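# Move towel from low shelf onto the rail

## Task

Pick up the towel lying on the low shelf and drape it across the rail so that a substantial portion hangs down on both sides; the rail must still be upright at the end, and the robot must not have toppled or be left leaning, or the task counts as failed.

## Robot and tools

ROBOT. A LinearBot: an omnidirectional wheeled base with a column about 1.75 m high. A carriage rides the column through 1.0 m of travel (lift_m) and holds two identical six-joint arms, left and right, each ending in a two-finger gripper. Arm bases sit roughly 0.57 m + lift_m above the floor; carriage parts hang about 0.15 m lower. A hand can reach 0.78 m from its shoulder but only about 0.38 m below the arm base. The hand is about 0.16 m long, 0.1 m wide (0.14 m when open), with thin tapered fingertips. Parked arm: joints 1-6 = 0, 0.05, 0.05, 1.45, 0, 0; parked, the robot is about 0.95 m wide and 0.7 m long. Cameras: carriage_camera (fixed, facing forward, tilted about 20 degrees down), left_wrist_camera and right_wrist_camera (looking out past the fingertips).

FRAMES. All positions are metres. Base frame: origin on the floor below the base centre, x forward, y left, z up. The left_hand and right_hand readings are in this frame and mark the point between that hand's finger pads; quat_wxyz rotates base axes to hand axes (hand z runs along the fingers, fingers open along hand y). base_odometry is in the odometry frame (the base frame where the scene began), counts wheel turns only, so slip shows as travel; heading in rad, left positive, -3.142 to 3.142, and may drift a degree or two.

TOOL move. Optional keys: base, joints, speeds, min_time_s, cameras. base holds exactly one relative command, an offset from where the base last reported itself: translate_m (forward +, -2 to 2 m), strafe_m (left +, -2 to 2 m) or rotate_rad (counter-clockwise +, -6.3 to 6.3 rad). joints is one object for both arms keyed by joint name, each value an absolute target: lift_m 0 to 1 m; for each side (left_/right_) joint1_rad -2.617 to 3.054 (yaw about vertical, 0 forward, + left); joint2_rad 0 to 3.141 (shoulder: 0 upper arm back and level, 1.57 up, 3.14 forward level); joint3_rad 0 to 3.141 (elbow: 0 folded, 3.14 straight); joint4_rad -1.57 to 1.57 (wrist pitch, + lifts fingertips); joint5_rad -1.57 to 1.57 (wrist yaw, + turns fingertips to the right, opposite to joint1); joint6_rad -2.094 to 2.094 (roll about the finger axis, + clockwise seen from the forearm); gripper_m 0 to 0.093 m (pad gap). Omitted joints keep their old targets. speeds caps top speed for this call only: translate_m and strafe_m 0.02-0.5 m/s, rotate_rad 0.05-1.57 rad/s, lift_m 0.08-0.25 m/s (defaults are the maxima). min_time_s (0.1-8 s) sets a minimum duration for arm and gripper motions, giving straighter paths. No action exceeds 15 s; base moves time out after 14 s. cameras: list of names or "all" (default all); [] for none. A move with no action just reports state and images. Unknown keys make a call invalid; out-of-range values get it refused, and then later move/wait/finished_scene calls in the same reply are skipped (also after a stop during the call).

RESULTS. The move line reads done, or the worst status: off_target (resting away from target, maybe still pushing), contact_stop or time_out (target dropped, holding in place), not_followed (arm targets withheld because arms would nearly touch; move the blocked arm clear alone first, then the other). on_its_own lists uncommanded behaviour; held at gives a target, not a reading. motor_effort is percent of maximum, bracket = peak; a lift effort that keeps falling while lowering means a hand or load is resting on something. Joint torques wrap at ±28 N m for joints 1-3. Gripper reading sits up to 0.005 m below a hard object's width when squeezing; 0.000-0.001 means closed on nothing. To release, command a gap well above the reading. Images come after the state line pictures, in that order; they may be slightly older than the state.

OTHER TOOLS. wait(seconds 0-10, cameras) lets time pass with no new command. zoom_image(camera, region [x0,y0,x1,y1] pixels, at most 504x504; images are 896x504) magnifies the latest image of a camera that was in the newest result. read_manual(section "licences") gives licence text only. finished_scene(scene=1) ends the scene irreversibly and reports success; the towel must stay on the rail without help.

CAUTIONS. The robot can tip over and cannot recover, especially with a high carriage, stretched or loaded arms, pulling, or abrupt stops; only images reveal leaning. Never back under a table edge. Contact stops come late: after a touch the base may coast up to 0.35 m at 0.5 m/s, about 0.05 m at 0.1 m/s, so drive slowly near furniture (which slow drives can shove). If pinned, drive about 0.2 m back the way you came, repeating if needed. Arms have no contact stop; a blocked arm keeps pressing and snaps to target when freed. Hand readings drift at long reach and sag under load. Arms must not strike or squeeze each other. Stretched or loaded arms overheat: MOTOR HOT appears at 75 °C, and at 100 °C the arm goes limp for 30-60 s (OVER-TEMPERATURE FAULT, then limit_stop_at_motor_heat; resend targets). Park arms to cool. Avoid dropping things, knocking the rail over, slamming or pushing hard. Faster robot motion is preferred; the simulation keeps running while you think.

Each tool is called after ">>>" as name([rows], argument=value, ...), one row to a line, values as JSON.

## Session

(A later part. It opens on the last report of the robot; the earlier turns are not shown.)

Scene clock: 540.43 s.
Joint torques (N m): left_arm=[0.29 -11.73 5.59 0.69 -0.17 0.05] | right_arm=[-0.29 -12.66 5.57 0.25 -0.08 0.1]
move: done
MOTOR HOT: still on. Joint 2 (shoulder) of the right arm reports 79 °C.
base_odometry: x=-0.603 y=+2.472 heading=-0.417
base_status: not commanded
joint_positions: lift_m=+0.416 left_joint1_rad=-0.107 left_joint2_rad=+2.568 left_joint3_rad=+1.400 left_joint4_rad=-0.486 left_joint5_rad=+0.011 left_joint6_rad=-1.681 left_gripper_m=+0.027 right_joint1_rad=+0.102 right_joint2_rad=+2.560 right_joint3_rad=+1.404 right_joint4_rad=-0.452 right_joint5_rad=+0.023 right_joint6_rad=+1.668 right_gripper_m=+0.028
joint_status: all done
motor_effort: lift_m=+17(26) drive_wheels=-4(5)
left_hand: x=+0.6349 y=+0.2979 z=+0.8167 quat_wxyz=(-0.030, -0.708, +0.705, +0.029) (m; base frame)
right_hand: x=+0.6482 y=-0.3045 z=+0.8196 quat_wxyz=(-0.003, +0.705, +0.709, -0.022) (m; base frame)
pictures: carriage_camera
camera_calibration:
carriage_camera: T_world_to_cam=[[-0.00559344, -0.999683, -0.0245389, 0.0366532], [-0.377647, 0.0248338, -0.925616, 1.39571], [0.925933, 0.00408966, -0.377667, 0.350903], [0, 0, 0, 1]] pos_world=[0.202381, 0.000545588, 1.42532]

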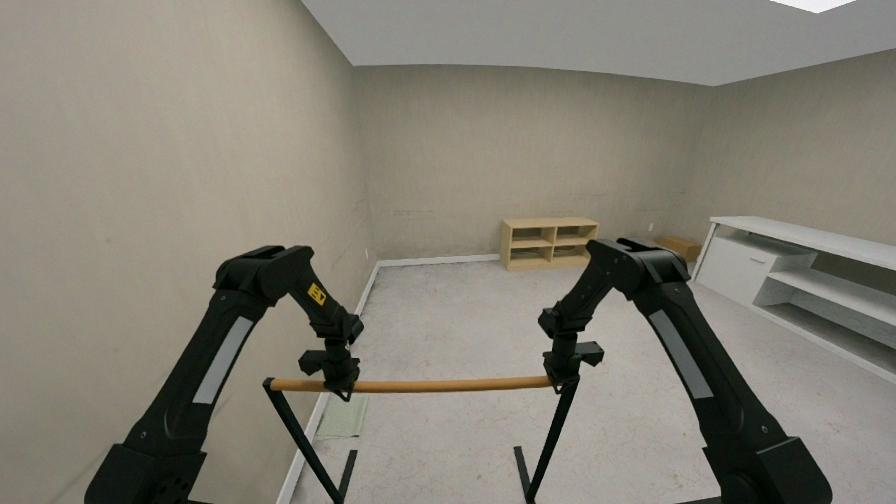

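>>> move(joints={"left_gripper_m":0.07,"right_gripper_m":0.07}, cameras=["left_wrist_camera"])

>>> move(joints={"lift_m":0.56}, cameras=[])

>>> move(base={"translate_m":-0.5}, cameras=[])

>>> move(joints={"left_joint1_rad":0,"left_joint2_rad":0.05,"left_joint3_rad":0.05,"left_joint4_rad":1.45,"left_joint6_rad":0,"right_joint1_rad":0,"right_joint2_rad":0.05,"right_joint3_rad":0.05,"right_joint4_rad":1.45,"right_joint6_rad":0}, cameras=["carriage_camera"])

>>> zoom_image(camera="carriage_camera", region=[230, 280, 430, 460])

Scene clock: 618.57 s.
Joint torques (N m): left_arm=[0.31 -11.9 4.82 0.41 -0.15 0] | right_arm=[-0.34 -12.81 5.12 0.26 0.09 0.09]
move: done
MOTOR HOT: cleared for the motors of the right arm.
base_odometry: x=-0.603 y=+2.472 heading=-0.417
base_status: not commanded
joint_positions: lift_m=+0.416 left_joint1_rad=-0.107 left_joint2_rad=+2.568 left_joint3_rad=+1.413 left_joint4_rad=-0.454 left_joint5_rad=+0.009 left_joint6_rad=-1.677 left_gripper_m=+0.070 right_joint1_rad=+0.102 right_joint2_rad=+2.560 right_joint3_rad=+1.411 right_joint4_rad=-0.448 right_joint5_rad=+0.008 right_joint6_rad=+1.668 right_gripper_m=+0.070
joint_status: all done
motor_effort: lift_m=+18(18) drive_wheels=-3(5)
left_hand: x=+0.6484 y=+0.2968 z=+0.8178 quat_wxyz=(-0.015, -0.707, +0.707, +0.012) (m; base frame)
right_hand: x=+0.6519 y=-0.3016 z=+0.8204 quat_wxyz=(-0.005, +0.706, +0.709, -0.013) (m; base frame)
pictures: left_wrist_camera
camera_calibration:
left_wrist_camera: T_world_to_cam=[[0.999568, -0.0232572, -0.0179858, -0.625558], [-0.0079885, -0.803583, 0.595139, -0.23894], [-0.0282943, -0.594738, -0.803422, 0.975397], [0, 0, 0, 1]] pos_world=[0.650977, 0.373549, 0.914607]

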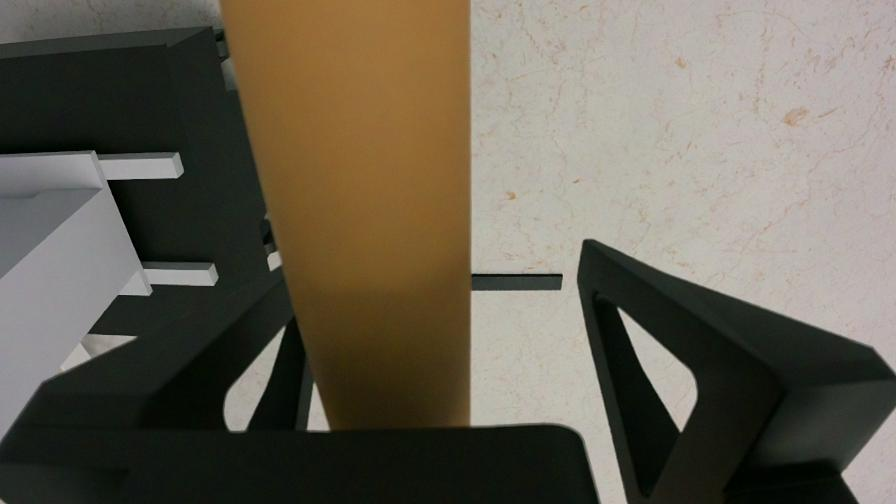

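Scene clock: 619.67 s.
Joint torques (N m): left_arm=[0.34 -12.03 4.59 0.4 -0.15 -0.02] | right_arm=[-0.38 -12.86 4.74 0.26 0.08 0.08]
move: done
base_odometry: x=-0.603 y=+2.472 heading=-0.417
base_status: not commanded
joint_positions: lift_m=+0.560 left_joint1_rad=-0.107 left_joint2_rad=+2.568 left_joint3_rad=+1.417 left_joint4_rad=-0.447 left_joint5_rad=+0.008 left_joint6_rad=-1.676 left_gripper_m=+0.070 right_joint1_rad=+0.102 right_joint2_rad=+2.561 right_joint3_rad=+1.416 right_joint4_rad=-0.444 right_joint5_rad=+0.007 right_joint6_rad=+1.668 right_gripper_m=+0.070
joint_status: all done
motor_effort: lift_m=+24(30) drive_wheels=+3(4)
left_hand: x=+0.6518 y=+0.2966 z=+0.9625 quat_wxyz=(-0.012, -0.707, +0.708, +0.008) (m; base frame)
right_hand: x=+0.6551 y=-0.3011 z=+0.9652 quat_wxyz=(-0.003, +0.706, +0.709, -0.009) (m; base frame)
pictures: none
No camera images: "cameras" was empty.

Scene clock: 622.33 s.
Joint torques (N m): left_arm=[-0.35 -11.59 4.29 0.36 -0.09 -0.03] | right_arm=[-0.5 -13.29 4.53 0.2 0.17 0.06]
move: contact_stop
base_odometry: x=-0.948 y=+2.629 heading=-0.453
base_status: translate_m contact_stop (by the wheels' count: -0.379 of -0.500)
joint_positions: lift_m=+0.560 left_joint1_rad=-0.099 left_joint2_rad=+2.565 left_joint3_rad=+1.420 left_joint4_rad=-0.440 left_joint5_rad=+0.002 left_joint6_rad=-1.676 left_gripper_m=+0.070 right_joint1_rad=+0.102 right_joint2_rad=+2.565 right_joint3_rad=+1.419 right_joint4_rad=-0.439 right_joint5_rad=+0.000 right_joint6_rad=+1.670 right_gripper_m=+0.070
joint_status: not commanded
motor_effort: lift_m=+22(25) drive_wheels=+13(95)
left_hand: x=+0.6563 y=+0.3002 z=+0.9644 quat_wxyz=(-0.005, -0.709, +0.705, +0.005) (m; base frame)
right_hand: x=+0.6563 y=-0.2998 z=+0.9644 quat_wxyz=(-0.004, +0.706, +0.708, -0.005) (m; base frame)
pictures: none
No camera images: "cameras" was empty.

not run: a stop came earlier in this reply.

This scene's latest camera images include none from carriage_camera. They are from: left_wrist_camera. carriage_camera's image comes with the result of a call that names it in "cameras".

>>> move(base={"translate_m":0.1}, speeds={"translate_m":0.15}, joints={"left_joint1_rad":0,"left_joint2_rad":0.05,"left_joint3_rad":0.05,"left_joint4_rad":1.45,"left_joint6_rad":0,"right_joint1_rad":0,"right_joint2_rad":0.05,"right_joint3_rad":0.05,"right_joint4_rad":1.45,"right_joint6_rad":0}, cameras=["carriage_camera"])

>>> zoom_image(camera="carriage_camera", region=[250, 290, 450, 460])

Scene clock: 628.27 s.
Joint torques (N m): left_arm=[-0.81 2.93 4.86 -0.02 0.02 0.01] | right_arm=[0.35 2.95 4.89 -0.08 0.08 -0.07]
move: done
base_odometry: x=-0.858 y=+2.585 heading=-0.453
base_status: done
joint_positions: lift_m=+0.560 left_joint1_rad=+0.005 left_joint2_rad=+0.064 left_joint3_rad=+0.067 left_joint4_rad=+1.443 left_joint5_rad=+0.002 left_joint6_rad=-0.008 left_gripper_m=+0.070 right_joint1_rad=-0.006 right_joint2_rad=+0.065 right_joint3_rad=+0.069 right_joint4_rad=+1.444 right_joint5_rad=+0.000 right_joint6_rad=+0.010 right_gripper_m=+0.070
joint_status: all done
motor_effort: lift_m=+22(22) drive_wheels=-9(12)
left_hand: x=+0.2965 y=+0.3396 z=+1.5864 quat_wxyz=(+0.998, +0.000, +0.062, -0.001) (m; base frame)
right_hand: x=+0.2961 y=-0.3399 z=+1.5869 quat_wxyz=(+0.998, +0.001, +0.061, +0.002) (m; base frame)
pictures: carriage_camera
camera_calibration:
carriage_camera: T_world_to_cam=[[-0.00559344, -0.999683, -0.0245389, 0.0401957], [-0.377647, 0.0248338, -0.925616, 1.52934], [0.925933, 0.00408966, -0.377667, 0.405425], [0, 0, 0, 1]] pos_world=[0.202381, 0.000545588, 1.56969]

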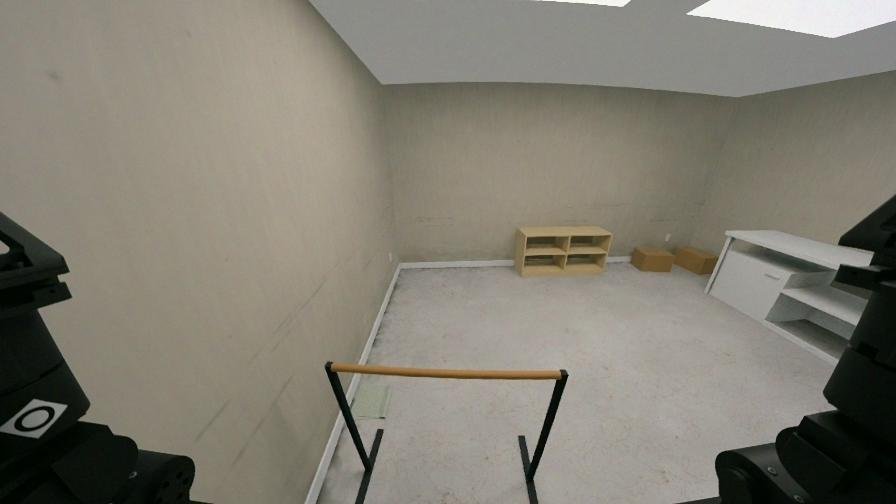

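Scaled by 2.520 from the camera's 896x504 image, which has a finer 1280x720 frame.

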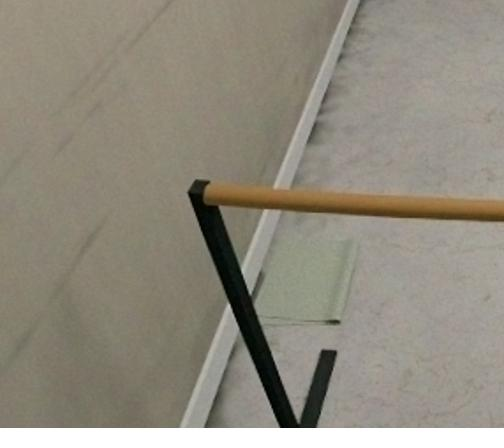

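>>> zoom_image(camera="carriage_camera", region=[610, 230, 730, 290])

Scaled by 4.200 from the camera's 896x504 image, which has a finer 1280x720 frame.

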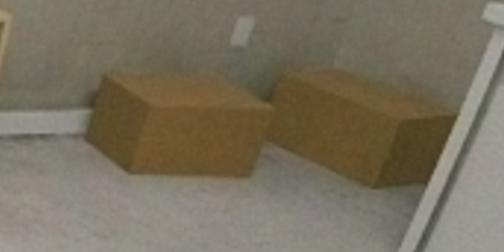

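>>> move(base={"rotate_rad":-0.045}, joints={"left_joint1_rad":-0.1,"left_joint2_rad":2.58,"left_joint3_rad":1.419,"left_joint4_rad":-0.436,"left_joint6_rad":-1.67,"right_joint1_rad":0.1,"right_joint2_rad":2.58,"right_joint3_rad":1.419,"right_joint4_rad":-0.436,"right_joint6_rad":1.67,"lift_m":0.58,"left_gripper_m":0.09,"right_gripper_m":0.09}, min_time_s=2, cameras=[])

>>> move(base={"translate_m":0.16}, speeds={"translate_m":0.15}, cameras=["left_wrist_camera","right_wrist_camera","carriage_camera"])

Scene clock: 666.37 s.
Joint torques (N m): left_arm=[-0.87 -10.32 5.08 0.18 -0.07 -0.15] | right_arm=[0.29 -11.67 5.39 0.06 0.16 0.17]
move: done
base_odometry: x=-0.858 y=+2.585 heading=-0.497
base_status: done
joint_positions: lift_m=+0.580 left_joint1_rad=-0.094 left_joint2_rad=+2.550 left_joint3_rad=+1.411 left_joint4_rad=-0.414 left_joint5_rad=+0.001 left_joint6_rad=-1.661 left_gripper_m=+0.090 right_joint1_rad=+0.094 right_joint2_rad=+2.547 right_joint3_rad=+1.411 right_joint4_rad=-0.417 right_joint5_rad=+0.000 right_joint6_rad=+1.658 right_gripper_m=+0.090
joint_status: all done
motor_effort: lift_m=+24(30) drive_wheels=+9(10)
left_hand: x=+0.6632 y=+0.3018 z=+0.9883 quat_wxyz=(+0.005, -0.706, +0.709, -0.007) (m; base frame)
right_hand: x=+0.6633 y=-0.3023 z=+0.9896 quat_wxyz=(+0.006, +0.705, +0.709, +0.007) (m; base frame)
pictures: none
No camera images: "cameras" was empty.

Scene clock: 668.47 s.
Joint torques (N m): left_arm=[-0.87 -10.4 5.15 0.24 -0.08 -0.14] | right_arm=[0.36 -11.52 5.27 0.08 0.17 0.17]
move: done
base_odometry: x=-0.717 y=+2.509 heading=-0.497
base_status: done
joint_positions: lift_m=+0.580 left_joint1_rad=-0.094 left_joint2_rad=+2.550 left_joint3_rad=+1.411 left_joint4_rad=-0.422 left_joint5_rad=+0.001 left_joint6_rad=-1.663 left_gripper_m=+0.090 right_joint1_rad=+0.094 right_joint2_rad=+2.547 right_joint3_rad=+1.411 right_joint4_rad=-0.424 right_joint5_rad=+0.000 right_joint6_rad=+1.660 right_gripper_m=+0.090
joint_status: not commanded
motor_effort: lift_m=+24(25) drive_wheels=+1(14)
left_hand: x=+0.6613 y=+0.3020 z=+0.9882 quat_wxyz=(+0.003, -0.706, +0.708, -0.004) (m; base frame)
right_hand: x=+0.6616 y=-0.3021 z=+0.9896 quat_wxyz=(+0.003, +0.705, +0.709, +0.004) (m; base frame)
pictures: carriage_camera, left_wrist_camera, right_wrist_camera
camera_calibration:
carriage_camera: T_world_to_cam=[[-0.00559344, -0.999683, -0.0245389, 0.0406791], [-0.377647, 0.0248338, -0.925616, 1.54758], [0.925933, 0.00408966, -0.377667, 0.412865], [0, 0, 0, 1]] pos_world=[0.202381, 0.000545588, 1.58939]
left_wrist_camera: T_world_to_cam=[[0.999233, -0.0249159, 0.0302241, -0.682187], [-0.0379759, -0.805307, 0.59164, -0.312312], [0.00959847, -0.592334, -0.805636, 1.09223], [0, 0, 0, 1]] pos_world=[0.65932, 0.378457, 1.08533]
right_wrist_camera: T_world_to_cam=[[-0.99744, 0.0171331, -0.0694254, 0.745691], [-0.0259246, 0.818182, 0.574375, -0.289562], [0.0666434, 0.574705, -0.815643, 1.06525], [0, 0, 0, 1]] pos_world=[0.665283, -0.388068, 1.08695]

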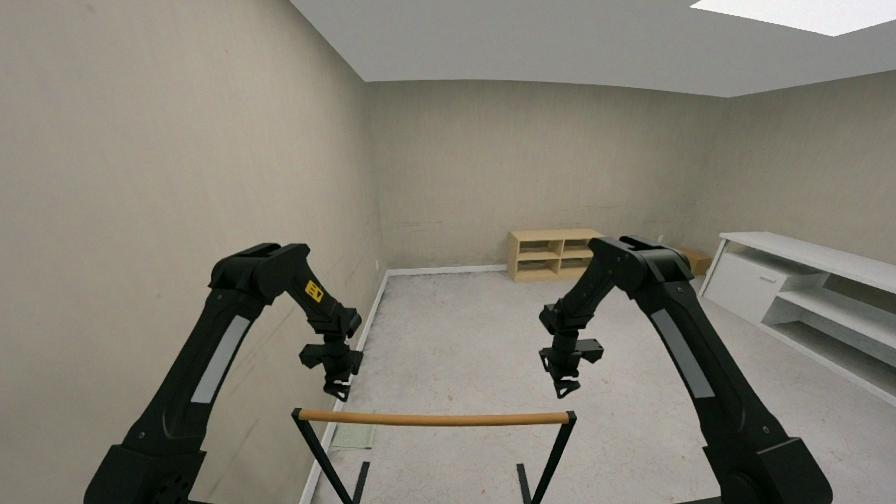

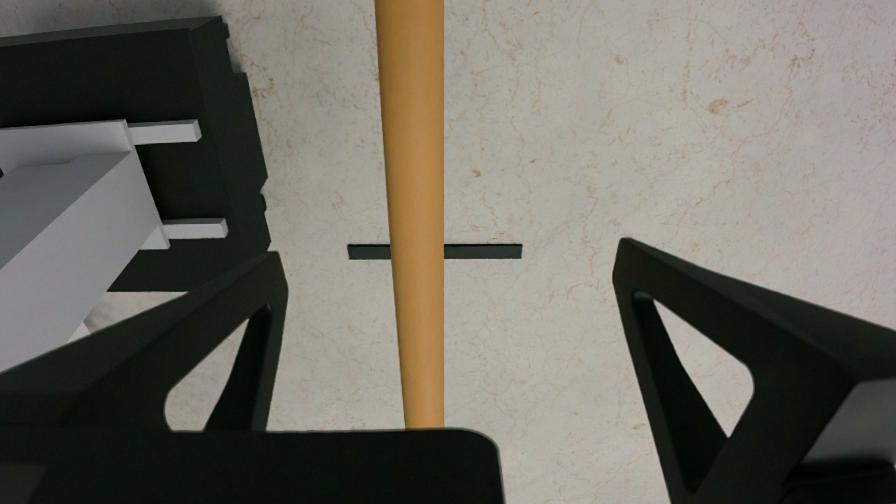

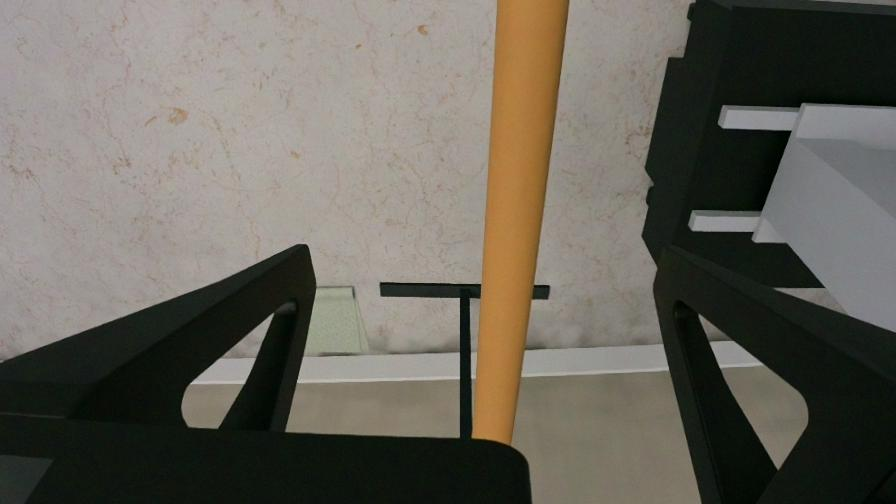

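>>> move(joints={"left_joint1_rad":0,"left_joint2_rad":0.05,"left_joint3_rad":0.05,"left_joint4_rad":1.45,"left_joint6_rad":0,"right_joint1_rad":0,"right_joint2_rad":0.05,"right_joint3_rad":0.05,"right_joint4_rad":1.45,"right_joint6_rad":0}, min_time_s=2, cameras=["carriage_camera"])

Scene clock: 698.30 s.
Joint torques (N m): left_arm=[0.23 2.95 4.77 0.12 0.03 0] | right_arm=[-0.9 2.96 4.85 0.04 0.06 0]
move: done
base_odometry: x=-0.717 y=+2.509 heading=-0.497
base_status: not commanded
joint_positions: lift_m=+0.580 left_joint1_rad=-0.006 left_joint2_rad=+0.064 left_joint3_rad=+0.068 left_joint4_rad=+1.429 left_joint5_rad=+0.001 left_joint6_rad=-0.009 left_gripper_m=+0.090 right_joint1_rad=+0.007 right_joint2_rad=+0.065 right_joint3_rad=+0.069 right_joint4_rad=+1.433 right_joint5_rad=+0.001 right_joint6_rad=+0.011 right_gripper_m=+0.090
joint_status: all done
motor_effort: lift_m=+24(25) drive_wheels=+1(2)
left_hand: x=+0.2994 y=+0.3393 z=+1.6059 quat_wxyz=(+0.998, +0.000, +0.068, -0.008) (m; base frame)
right_hand: x=+0.2985 y=-0.3396 z=+1.6063 quat_wxyz=(+0.998, +0.000, +0.067, +0.009) (m; base frame)
pictures: carriage_camera
camera_calibration:
carriage_camera: T_world_to_cam=[[-0.00559344, -0.999683, -0.0245389, 0.0406792], [-0.377647, 0.0248338, -0.925616, 1.54758], [0.925933, 0.00408966, -0.377667, 0.412866], [0, 0, 0, 1]] pos_world=[0.202381, 0.000545588, 1.58939]

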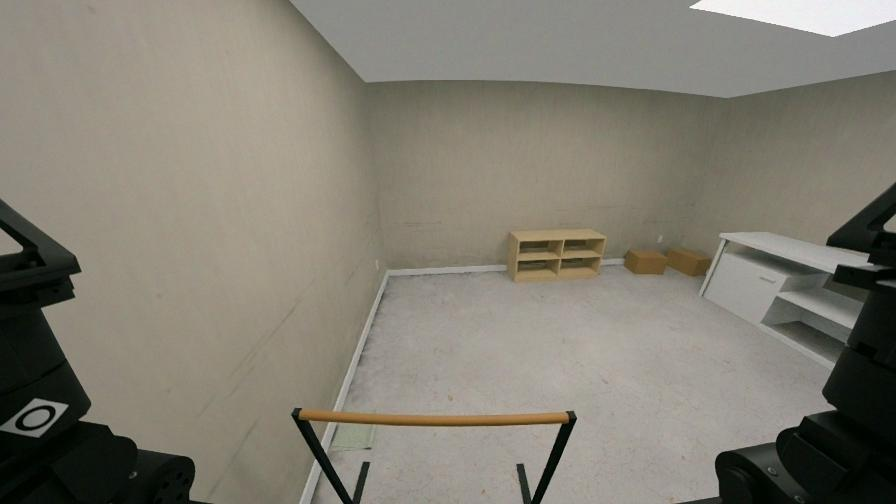

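>>> zoom_image(camera="carriage_camera", region=[270, 390, 470, 504])

Scaled by 2.520 from the camera's 896x504 image, which has a finer 1280x720 frame.

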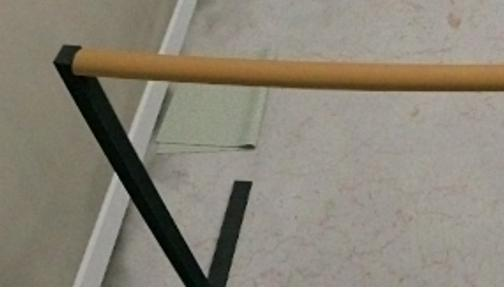

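>>> move(joints={"right_joint1_rad":0.1,"right_joint2_rad":2.58,"right_joint3_rad":1.419,"right_joint4_rad":-0.436,"right_joint6_rad":1.67,"left_joint1_rad":-0.1,"left_joint2_rad":2.58,"left_joint3_rad":1.419,"left_joint4_rad":-0.436,"left_joint6_rad":-1.67}, min_time_s=2, cameras=[])

>>> move(joints={"lift_m":0.412}, speeds={"lift_m":0.15}, cameras=["carriage_camera"])

>>> zoom_image(camera="carriage_camera", region=[200, 250, 700, 504])

Scene clock: 717.40 s.
Joint torques (N m): left_arm=[-0.9 -10.45 5.08 0.17 -0.08 -0.19] | right_arm=[0.46 -11.64 5.31 0.08 0.16 0.15]
move: done
base_odometry: x=-0.717 y=+2.509 heading=-0.497
base_status: not commanded
joint_positions: lift_m=+0.580 left_joint1_rad=-0.094 left_joint2_rad=+2.551 left_joint3_rad=+1.411 left_joint4_rad=-0.414 left_joint5_rad=+0.001 left_joint6_rad=-1.661 left_gripper_m=+0.090 right_joint1_rad=+0.094 right_joint2_rad=+2.547 right_joint3_rad=+1.411 right_joint4_rad=-0.417 right_joint5_rad=+0.001 right_joint6_rad=+1.658 right_gripper_m=+0.090
joint_status: all done
motor_effort: lift_m=+24(25) drive_wheels=-1(2)
left_hand: x=+0.6630 y=+0.3018 z=+0.9881 quat_wxyz=(+0.005, -0.706, +0.709, -0.007) (m; base frame)
right_hand: x=+0.6634 y=-0.3023 z=+0.9896 quat_wxyz=(+0.006, +0.705, +0.709, +0.007) (m; base frame)
pictures: none
No camera images: "cameras" was empty.

Scene clock: 718.97 s.
Joint torques (N m): left_arm=[-0.85 -10.82 4.68 0.23 -0.07 -0.14] | right_arm=[0.39 -12.27 4.89 0.11 0.17 0.17]
move: done
base_odometry: x=-0.717 y=+2.509 heading=-0.497
base_status: not commanded
joint_positions: lift_m=+0.412 left_joint1_rad=-0.094 left_joint2_rad=+2.556 left_joint3_rad=+1.417 left_joint4_rad=-0.422 left_joint5_rad=+0.001 left_joint6_rad=-1.663 left_gripper_m=+0.090 right_joint1_rad=+0.094 right_joint2_rad=+2.552 right_joint3_rad=+1.417 right_joint4_rad=-0.425 right_joint5_rad=+0.001 right_joint6_rad=+1.660 right_gripper_m=+0.090
joint_status: all done
motor_effort: lift_m=+20(21) drive_wheels=+1(1)
left_hand: x=+0.6619 y=+0.3020 z=+0.8195 quat_wxyz=(+0.002, -0.706, +0.708, -0.004) (m; base frame)
right_hand: x=+0.6626 y=-0.3024 z=+0.8210 quat_wxyz=(+0.004, +0.706, +0.709, +0.004) (m; base frame)
pictures: carriage_camera
camera_calibration:
carriage_camera: T_world_to_cam=[[-0.00559344, -0.999683, -0.0245389, 0.0365707], [-0.377647, 0.0248338, -0.925616, 1.3926], [0.925933, 0.00408966, -0.377667, 0.349634], [0, 0, 0, 1]] pos_world=[0.202381, 0.000545588, 1.42196]

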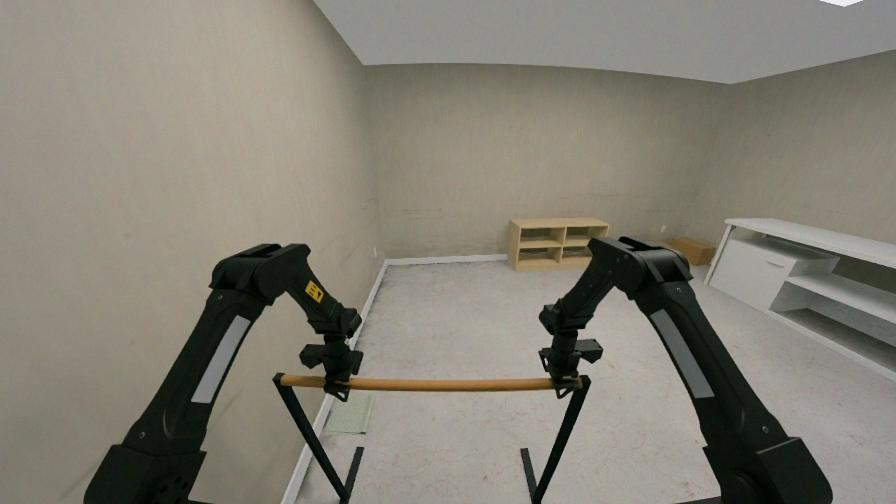

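Scaled by 1.008 from the camera's 896x504 image, which has a finer 1280x720 frame.

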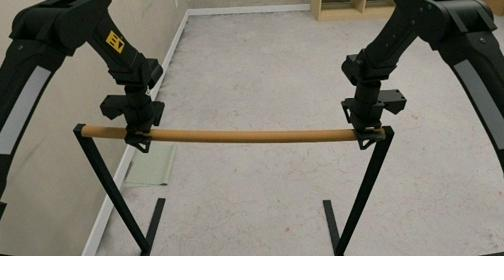

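>>> move(joints={"left_gripper_m":0,"right_gripper_m":0}, min_time_s=1, cameras=[])

>>> move(joints={"lift_m":0.5}, speeds={"lift_m":0.12}, cameras=[])

>>> move(base={"strafe_m":-0.08}, speeds={"strafe_m":0.12}, cameras=[])

>>> move(base={"rotate_rad":0.03}, speeds={"rotate_rad":0.15}, cameras=[])

>>> move(base={"translate_m":0.35}, speeds={"translate_m":0.2}, cameras=["carriage_camera"])

Scene clock: 725.03 s.
Joint torques (N m): left_arm=[-0.7 -10.71 4.72 0.7 -0.06 -0.29] | right_arm=[0.34 -12.05 5.15 0.78 0.2 -0.04]
move: off_target
base_odometry: x=-0.717 y=+2.509 heading=-0.497
base_status: not commanded
joint_positions: lift_m=+0.412 left_joint1_rad=-0.096 left_joint2_rad=+2.556 left_joint3_rad=+1.413 left_joint4_rad=-0.481 left_joint5_rad=+0.001 left_joint6_rad=-1.652 left_gripper_m=+0.027 right_joint1_rad=+0.095 right_joint2_rad=+2.553 right_joint3_rad=+1.410 right_joint4_rad=-0.510 right_joint5_rad=-0.002 right_joint6_rad=+1.681 right_gripper_m=+0.028
joint_status: left_gripper_m off_target (ended at +0.027, target +0.000); right_gripper_m off_target (ended at +0.028, target +0.000)
motor_effort: lift_m=+20(20) drive_wheels=+1(1)
left_hand: x=+0.6460 y=+0.3028 z=+0.8193 quat_wxyz=(-0.017, -0.701, +0.712, +0.020) (m; base frame)
right_hand: x=+0.6382 y=-0.3036 z=+0.8203 quat_wxyz=(-0.027, +0.712, +0.701, -0.031) (m; base frame)
pictures: none
No camera images: "cameras" was empty.

Scene clock: 726.43 s.
Joint torques (N m): left_arm=[-0.34 -20.01 5.91 -0.76 -0.2 -0.15] | right_arm=[-0.01 -19.79 5.53 -0.3 0.06 0.01]
move: done
base_odometry: x=-0.717 y=+2.509 heading=-0.497
base_status: not commanded
joint_positions: lift_m=+0.499 left_joint1_rad=-0.101 left_joint2_rad=+2.661 left_joint3_rad=+1.390 left_joint4_rad=-0.355 left_joint5_rad=+0.013 left_joint6_rad=-1.664 left_gripper_m=+0.027 right_joint1_rad=+0.099 right_joint2_rad=+2.641 right_joint3_rad=+1.397 right_joint4_rad=-0.407 right_joint5_rad=+0.010 right_joint6_rad=+1.676 right_gripper_m=+0.028
joint_status: all done
motor_effort: lift_m=+30(35) drive_wheels=+1(3)
left_hand: x=+0.6329 y=+0.3002 z=+0.8641 quat_wxyz=(-0.022, -0.704, +0.709, +0.017) (m; base frame)
right_hand: x=+0.6302 y=-0.3049 z=+0.8726 quat_wxyz=(-0.022, +0.708, +0.705, -0.034) (m; base frame)
pictures: none
No camera images: "cameras" was empty.

Scene clock: 727.97 s.
Joint torques (N m): left_arm=[0.02 -20.07 5.89 -0.73 -0.2 -0.16] | right_arm=[-0.09 -19.71 5.56 -0.33 0.06 0.1]
move: done
base_odometry: x=-0.755 y=+2.439 heading=-0.497
base_status: done
joint_positions: lift_m=+0.499 left_joint1_rad=-0.103 left_joint2_rad=+2.661 left_joint3_rad=+1.390 left_joint4_rad=-0.350 left_joint5_rad=+0.013 left_joint6_rad=-1.664 left_gripper_m=+0.027 right_joint1_rad=+0.097 right_joint2_rad=+2.641 right_joint3_rad=+1.397 right_joint4_rad=-0.403 right_joint5_rad=+0.011 right_joint6_rad=+1.675 right_gripper_m=+0.028
joint_status: not commanded
motor_effort: lift_m=+30(30) drive_wheels=+2(14)
left_hand: x=+0.6340 y=+0.2991 z=+0.8640 quat_wxyz=(-0.021, -0.703, +0.710, +0.015) (m; base frame)
right_hand: x=+0.6314 y=-0.3058 z=+0.8725 quat_wxyz=(-0.020, +0.709, +0.704, -0.033) (m; base frame)
pictures: none
No camera images: "cameras" was empty.

Scene clock: 728.83 s.
Joint torques (N m): left_arm=[-0.51 -20.15 6.17 -0.74 -0.18 -0.24] | right_arm=[-0.57 -19.89 5.6 -0.32 0.04 -0.06]
move: done
base_odometry: x=-0.755 y=+2.439 heading=-0.468
base_status: done
joint_positions: lift_m=+0.499 left_joint1_rad=-0.097 left_joint2_rad=+2.661 left_joint3_rad=+1.388 left_joint4_rad=-0.348 left_joint5_rad=+0.012 left_joint6_rad=-1.661 left_gripper_m=+0.027 right_joint1_rad=+0.103 right_joint2_rad=+2.643 right_joint3_rad=+1.397 right_joint4_rad=-0.400 right_joint5_rad=+0.009 right_joint6_rad=+1.680 right_gripper_m=+0.028
joint_status: not commanded
motor_effort: lift_m=+30(30) drive_wheels=-8(11)
left_hand: x=+0.6338 y=+0.3016 z=+0.8637 quat_wxyz=(-0.021, -0.705, +0.709, +0.015) (m; base frame)
right_hand: x=+0.6314 y=-0.3032 z=+0.8719 quat_wxyz=(-0.020, +0.709, +0.704, -0.032) (m; base frame)
pictures: none
No camera images: "cameras" was empty.

Scene clock: 731.97 s.
Joint torques (N m): left_arm=[-0.57 -20.07 5.97 -0.67 -0.18 -0.18] | right_arm=[-0.65 -20 5.57 -0.3 0.02 -0.03]
move: done
base_odometry: x=-0.443 y=+2.280 heading=-0.469
base_status: done
joint_positions: lift_m=+0.499 left_joint1_rad=-0.097 left_joint2_rad=+2.661 left_joint3_rad=+1.388 left_joint4_rad=-0.349 left_joint5_rad=+0.011 left_joint6_rad=-1.661 left_gripper_m=+0.027 right_joint1_rad=+0.103 right_joint2_rad=+2.643 right_joint3_rad=+1.397 right_joint4_rad=-0.402 right_joint5_rad=+0.010 right_joint6_rad=+1.680 right_gripper_m=+0.028
joint_status: not commanded
motor_effort: lift_m=+30(30) drive_wheels=-8(17)
left_hand: x=+0.6334 y=+0.3018 z=+0.8637 quat_wxyz=(-0.021, -0.704, +0.709, +0.016) (m; base frame)
right_hand: x=+0.6308 y=-0.3036 z=+0.8719 quat_wxyz=(-0.020, +0.709, +0.704, -0.033) (m; base frame)
pictures: carriage_camera
camera_calibration:
carriage_camera: T_world_to_cam=[[-0.00559344, -0.999683, -0.0245389, 0.0386998], [-0.377647, 0.0248338, -0.925616, 1.47292], [0.925933, 0.00408966, -0.377667, 0.382402], [0, 0, 0, 1]] pos_world=[0.202381, 0.000545588, 1.50872]

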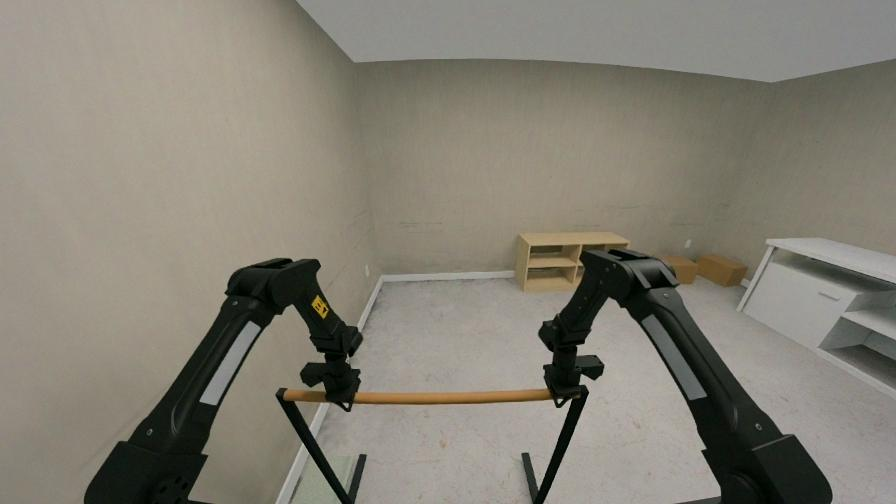

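>>> move(base={"strafe_m":-0.06}, speeds={"strafe_m":0.12}, cameras=[])

>>> move(joints={"lift_m":0.43}, speeds={"lift_m":0.1}, cameras=["carriage_camera"])

>>> zoom_image(camera="carriage_camera", region=[240, 380, 480, 504])

Scene clock: 737.17 s.
Joint torques (N m): left_arm=[0.08 -20.34 5.9 -0.74 -0.22 -0.13] | right_arm=[0.06 -19.86 5.59 -0.31 0.01 0.06]
move: done
base_odometry: x=-0.470 y=+2.226 heading=-0.469
base_status: done
joint_positions: lift_m=+0.499 left_joint1_rad=-0.104 left_joint2_rad=+2.663 left_joint3_rad=+1.388 left_joint4_rad=-0.346 left_joint5_rad=+0.014 left_joint6_rad=-1.665 left_gripper_m=+0.027 right_joint1_rad=+0.097 right_joint2_rad=+2.643 right_joint3_rad=+1.397 right_joint4_rad=-0.403 right_joint5_rad=+0.012 right_joint6_rad=+1.674 right_gripper_m=+0.028
joint_status: not commanded
motor_effort: lift_m=+30(30) drive_wheels=+3(15)
left_hand: x=+0.6334 y=+0.2989 z=+0.8631 quat_wxyz=(-0.021, -0.704, +0.710, +0.015) (m; base frame)
right_hand: x=+0.6309 y=-0.3062 z=+0.8720 quat_wxyz=(-0.020, +0.709, +0.704, -0.034) (m; base frame)
pictures: none
No camera images: "cameras" was empty.

Scene clock: 738.23 s.
Joint torques (N m): left_arm=[0.36 -14.58 5.87 0.2 -0.13 -0.12] | right_arm=[0.72 -15.9 5.81 0.25 0.11 0.08]
move: done
base_odometry: x=-0.470 y=+2.226 heading=-0.469
base_status: not commanded
joint_positions: lift_m=+0.431 left_joint1_rad=-0.108 left_joint2_rad=+2.601 left_joint3_rad=+1.395 left_joint4_rad=-0.439 left_joint5_rad=+0.005 left_joint6_rad=-1.667 left_gripper_m=+0.027 right_joint1_rad=+0.090 right_joint2_rad=+2.599 right_joint3_rad=+1.395 right_joint4_rad=-0.465 right_joint5_rad=+0.002 right_joint6_rad=+1.671 right_gripper_m=+0.028
joint_status: all done
motor_effort: lift_m=+19(26) drive_wheels=+2(4)
left_hand: x=+0.6337 y=+0.2986 z=+0.8182 quat_wxyz=(-0.026, -0.702, +0.711, +0.027) (m; base frame)
right_hand: x=+0.6290 y=-0.3071 z=+0.8195 quat_wxyz=(-0.030, +0.710, +0.703, -0.039) (m; base frame)
pictures: carriage_camera
camera_calibration:
carriage_camera: T_world_to_cam=[[-0.00559344, -0.999683, -0.0245389, 0.0370157], [-0.377647, 0.0248338, -0.925616, 1.40939], [0.925933, 0.00408966, -0.377667, 0.356483], [0, 0, 0, 1]] pos_world=[0.202381, 0.000545588, 1.44009]

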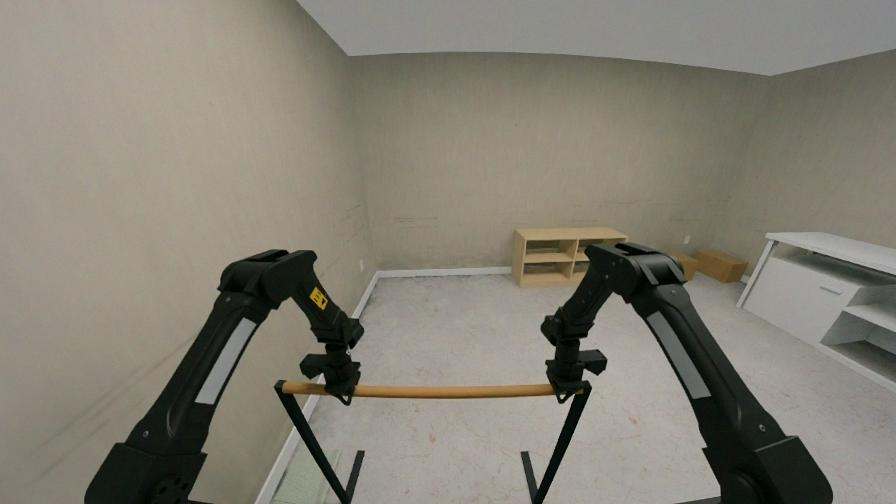

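Scaled by 2.100 from the camera's 896x504 image, which has a finer 1280x720 frame.

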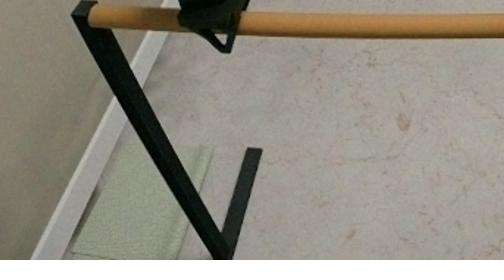

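>>> move(base={"strafe_m":0.14}, speeds={"strafe_m":0.08}, cameras=["carriage_camera"])

>>> zoom_image(camera="carriage_camera", region=[240, 380, 480, 504])

Scene clock: 743.77 s.
Joint torques (N m): left_arm=[1.03 -14.78 5.19 0.15 -0.11 -0.04] | right_arm=[1.54 -16.23 5.45 0.23 0.07 0.17]
move: done
base_odometry: x=-0.407 y=+2.351 heading=-0.469
base_status: done
joint_positions: lift_m=+0.430 left_joint1_rad=-0.114 left_joint2_rad=+2.601 left_joint3_rad=+1.404 left_joint4_rad=-0.431 left_joint5_rad=+0.006 left_joint6_rad=-1.673 left_gripper_m=+0.027 right_joint1_rad=+0.082 right_joint2_rad=+2.599 right_joint3_rad=+1.402 right_joint4_rad=-0.455 right_joint5_rad=+0.006 right_joint6_rad=+1.663 right_gripper_m=+0.028
joint_status: not commanded
motor_effort: lift_m=+19(19) drive_wheels=+3(14)
left_hand: x=+0.6395 y=+0.2958 z=+0.8192 quat_wxyz=(-0.020, -0.703, +0.711, +0.021) (m; base frame)
right_hand: x=+0.6350 y=-0.3103 z=+0.8203 quat_wxyz=(-0.024, +0.710, +0.703, -0.033) (m; base frame)
pictures: carriage_camera
camera_calibration:
carriage_camera: T_world_to_cam=[[-0.00559344, -0.999683, -0.0245389, 0.0370151], [-0.377647, 0.0248338, -0.925616, 1.40937], [0.925933, 0.00408966, -0.377667, 0.356473], [0, 0, 0, 1]] pos_world=[0.202381, 0.000545588, 1.44007]

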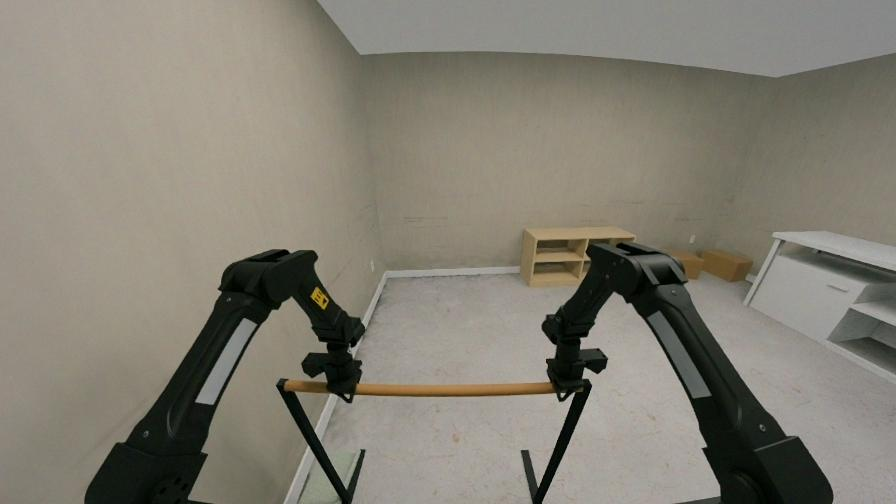

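Scaled by 2.100 from the camera's 896x504 image, which has a finer 1280x720 frame.

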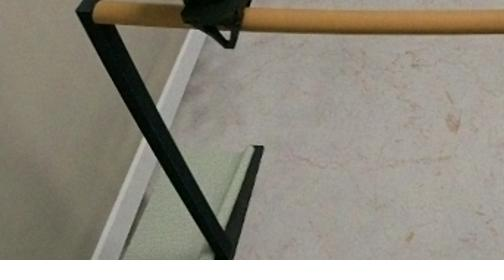

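>>> move(base={"strafe_m":0.07}, speeds={"strafe_m":0.08}, cameras=["carriage_camera"])

>>> zoom_image(camera="carriage_camera", region=[240, 380, 480, 504])

Scene clock: 747.37 s.
Joint torques (N m): left_arm=[0.96 -14.84 5.23 0.13 -0.13 -0.05] | right_arm=[1.55 -15.92 5.52 0.2 0.08 0.15]
move: done
base_odometry: x=-0.375 y=+2.413 heading=-0.470
base_status: done
joint_positions: lift_m=+0.430 left_joint1_rad=-0.114 left_joint2_rad=+2.601 left_joint3_rad=+1.404 left_joint4_rad=-0.430 left_joint5_rad=+0.006 left_joint6_rad=-1.673 left_gripper_m=+0.027 right_joint1_rad=+0.082 right_joint2_rad=+2.599 right_joint3_rad=+1.402 right_joint4_rad=-0.455 right_joint5_rad=+0.006 right_joint6_rad=+1.663 right_gripper_m=+0.028
joint_status: not commanded
motor_effort: lift_m=+19(19) drive_wheels=+3(13)
left_hand: x=+0.6396 y=+0.2957 z=+0.8192 quat_wxyz=(-0.020, -0.703, +0.711, +0.020) (m; base frame)
right_hand: x=+0.6351 y=-0.3103 z=+0.8202 quat_wxyz=(-0.024, +0.710, +0.703, -0.033) (m; base frame)
pictures: carriage_camera
camera_calibration:
carriage_camera: T_world_to_cam=[[-0.00559344, -0.999683, -0.0245389, 0.0370148], [-0.377647, 0.0248338, -0.925616, 1.40935], [0.925933, 0.00408966, -0.377667, 0.356468], [0, 0, 0, 1]] pos_world=[0.202381, 0.000545588, 1.44006]

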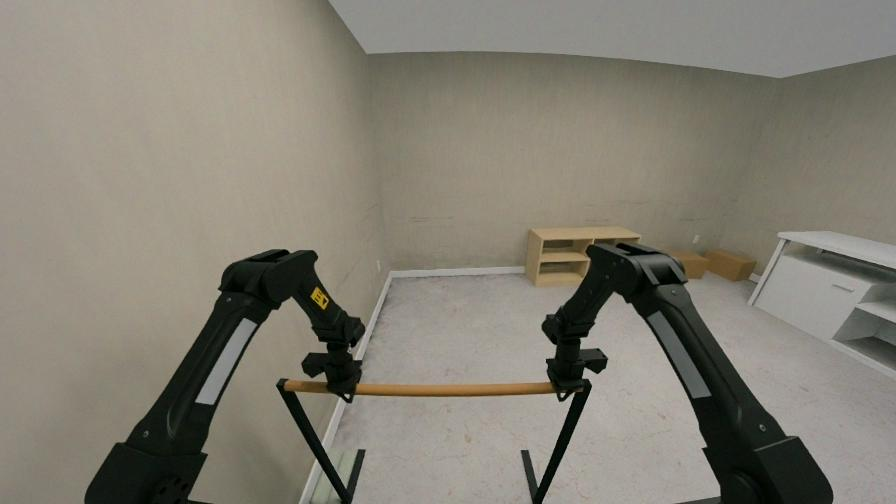

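Scaled by 2.100 from the camera's 896x504 image, which has a finer 1280x720 frame.

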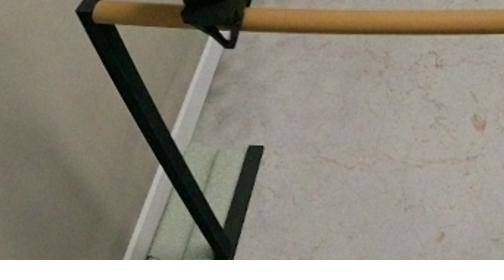

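>>> move(base={"strafe_m":-0.06}, speeds={"strafe_m":0.06}, cameras=[])

>>> move(joints={"lift_m":0.46}, speeds={"lift_m":0.1}, cameras=[])

>>> move(base={"translate_m":-0.42}, speeds={"translate_m":0.25}, cameras=["carriage_camera"])

>>> zoom_image(camera="carriage_camera", region=[240, 380, 480, 504])

Scene clock: 754.90 s.
Joint torques (N m): left_arm=[-1.51 -14.74 5.23 0.19 -0.01 -0.39] | right_arm=[-1.37 -15.77 5.52 0.17 0.24 -0.18]
move: done
base_odometry: x=-0.402 y=+2.360 heading=-0.470
base_status: done
joint_positions: lift_m=+0.430 left_joint1_rad=-0.087 left_joint2_rad=+2.601 left_joint3_rad=+1.404 left_joint4_rad=-0.433 left_joint5_rad=-0.005 left_joint6_rad=-1.641 left_gripper_m=+0.027 right_joint1_rad=+0.111 right_joint2_rad=+2.599 right_joint3_rad=+1.402 right_joint4_rad=-0.449 right_joint5_rad=-0.006 right_joint6_rad=+1.695 right_gripper_m=+0.028
joint_status: not commanded
motor_effort: lift_m=+19(19) drive_wheels=-1(8)
left_hand: x=+0.6402 y=+0.3076 z=+0.8192 quat_wxyz=(-0.018, -0.701, +0.713, +0.024) (m; base frame)
right_hand: x=+0.6352 y=-0.2973 z=+0.8201 quat_wxyz=(-0.025, +0.711, +0.702, -0.028) (m; base frame)
pictures: none
No camera images: "cameras" was empty.

Scene clock: 755.67 s.
Joint torques (N m): left_arm=[-0.64 -19.64 5.76 -0.6 -0.16 -0.21] | right_arm=[-0.55 -19.75 5.68 -0.33 0.16 0]
move: done
base_odometry: x=-0.402 y=+2.360 heading=-0.470
base_status: not commanded
joint_positions: lift_m=+0.459 left_joint1_rad=-0.096 left_joint2_rad=+2.655 left_joint3_rad=+1.391 left_joint4_rad=-0.362 left_joint5_rad=+0.010 left_joint6_rad=-1.659 left_gripper_m=+0.027 right_joint1_rad=+0.104 right_joint2_rad=+2.641 right_joint3_rad=+1.397 right_joint4_rad=-0.408 right_joint5_rad=+0.006 right_joint6_rad=+1.682 right_gripper_m=+0.028
joint_status: all done
motor_effort: lift_m=+31(35) drive_wheels=+0(1)
left_hand: x=+0.6337 y=+0.3022 z=+0.8262 quat_wxyz=(-0.021, -0.704, +0.710, +0.018) (m; base frame)
right_hand: x=+0.6299 y=-0.3027 z=+0.8325 quat_wxyz=(-0.023, +0.709, +0.704, -0.033) (m; base frame)
pictures: none
No camera images: "cameras" was empty.

Scene clock: 758.63 s.
Joint torques (N m): left_arm=[-0.66 -19.54 5.87 -0.66 -0.14 -0.2] | right_arm=[-0.28 -19.84 5.55 -0.32 0.08 -0.03]
move: done
base_odometry: x=-0.777 y=+2.550 heading=-0.469
base_status: done
joint_positions: lift_m=+0.459 left_joint1_rad=-0.096 left_joint2_rad=+2.655 left_joint3_rad=+1.390 left_joint4_rad=-0.362 left_joint5_rad=+0.010 left_joint6_rad=-1.659 left_gripper_m=+0.027 right_joint1_rad=+0.102 right_joint2_rad=+2.641 right_joint3_rad=+1.397 right_joint4_rad=-0.409 right_joint5_rad=+0.006 right_joint6_rad=+1.681 right_gripper_m=+0.028
joint_status: not commanded
motor_effort: lift_m=+31(31) drive_wheels=-5(15)
left_hand: x=+0.6332 y=+0.3024 z=+0.8260 quat_wxyz=(-0.022, -0.704, +0.710, +0.018) (m; base frame)
right_hand: x=+0.6298 y=-0.3035 z=+0.8325 quat_wxyz=(-0.023, +0.709, +0.704, -0.034) (m; base frame)
pictures: carriage_camera
camera_calibration:
carriage_camera: T_world_to_cam=[[-0.00559344, -0.999683, -0.0245389, 0.0377157], [-0.377647, 0.0248338, -0.925616, 1.43579], [0.925933, 0.00408966, -0.377667, 0.367256], [0, 0, 0, 1]] pos_world=[0.202381, 0.000545588, 1.46862]

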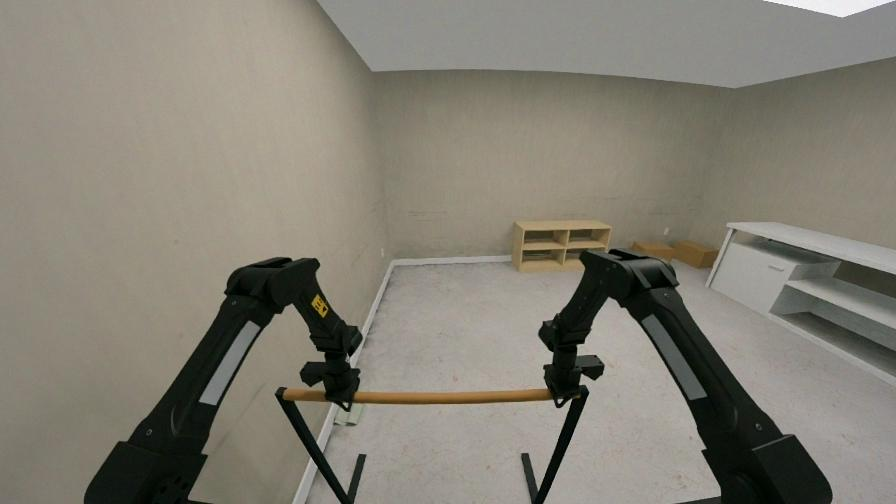

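Scaled by 2.100 from the camera's 896x504 image, which has a finer 1280x720 frame.

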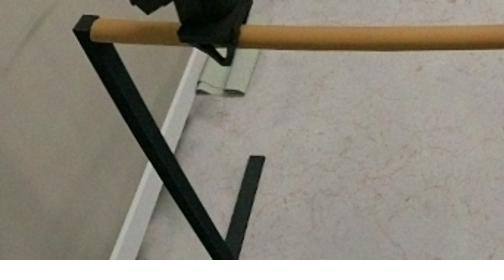

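>>> zoom_image(camera="carriage_camera", region=[310, 390, 390, 435])

>>> wait(seconds=0, cameras=["left_wrist_camera"])

Scaled by 6.300 from the camera's 896x504 image, which has a finer 1280x720 frame.

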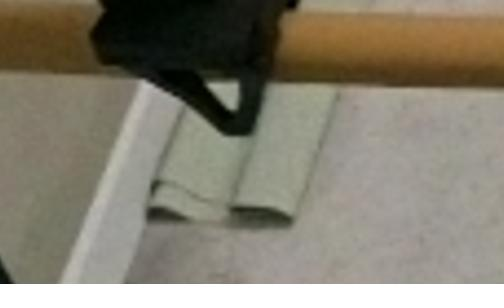

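Scene clock: 761.80 s.
Joint torques (N m): left_arm=[-0.65 -19.67 5.91 -0.69 -0.16 -0.19] | right_arm=[-0.4 -19.77 5.6 -0.32 0.1 -0.04]
MOTOR HOT: joint 2 (shoulder) of the right arm reports 77 °C; the controller stops that arm at 100 °C. To cool a motor, set the load down, stop pushing, or move to a pose that needs little force.
base_odometry: x=-0.777 y=+2.550 heading=-0.469
base_status: done
joint_positions: lift_m=+0.459 left_joint1_rad=-0.096 left_joint2_rad=+2.655 left_joint3_rad=+1.390 left_joint4_rad=-0.354 left_joint5_rad=+0.010 left_joint6_rad=-1.659 left_gripper_m=+0.027 right_joint1_rad=+0.102 right_joint2_rad=+2.641 right_joint3_rad=+1.397 right_joint4_rad=-0.402 right_joint5_rad=+0.006 right_joint6_rad=+1.681 right_gripper_m=+0.028
joint_status: not commanded
motor_effort: lift_m=+30(31) drive_wheels=-5(15)
left_hand: x=+0.6350 y=+0.3022 z=+0.8259 quat_wxyz=(-0.019, -0.704, +0.710, +0.016) (m; base frame)
right_hand: x=+0.6315 y=-0.3033 z=+0.8324 quat_wxyz=(-0.021, +0.709, +0.704, -0.031) (m; base frame)
pictures: left_wrist_camera
camera_calibration:
left_wrist_camera: T_world_to_cam=[[0.999128, -0.0304686, -0.0285524, -0.600682], [-0.00749054, -0.803478, 0.595287, -0.240067], [-0.0410788, -0.594554, -0.803006, 0.992511], [0, 0, 0, 1]] pos_world=[0.639131, 0.37891, 0.92275]

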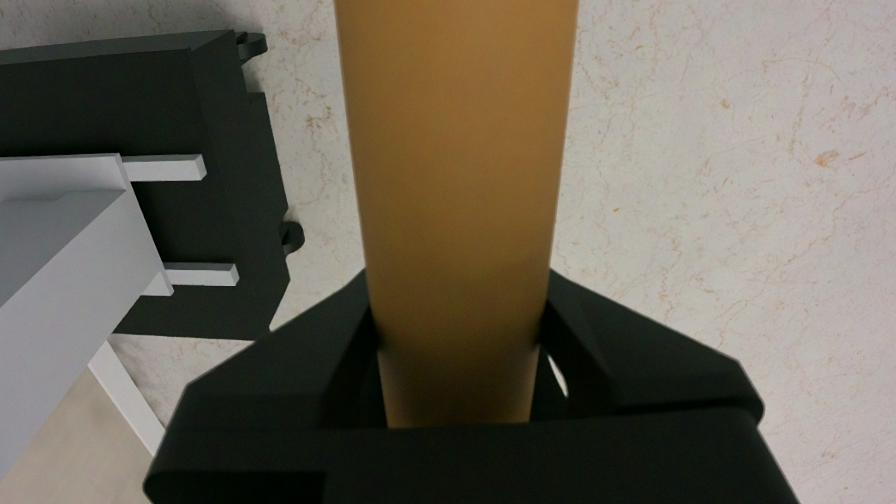

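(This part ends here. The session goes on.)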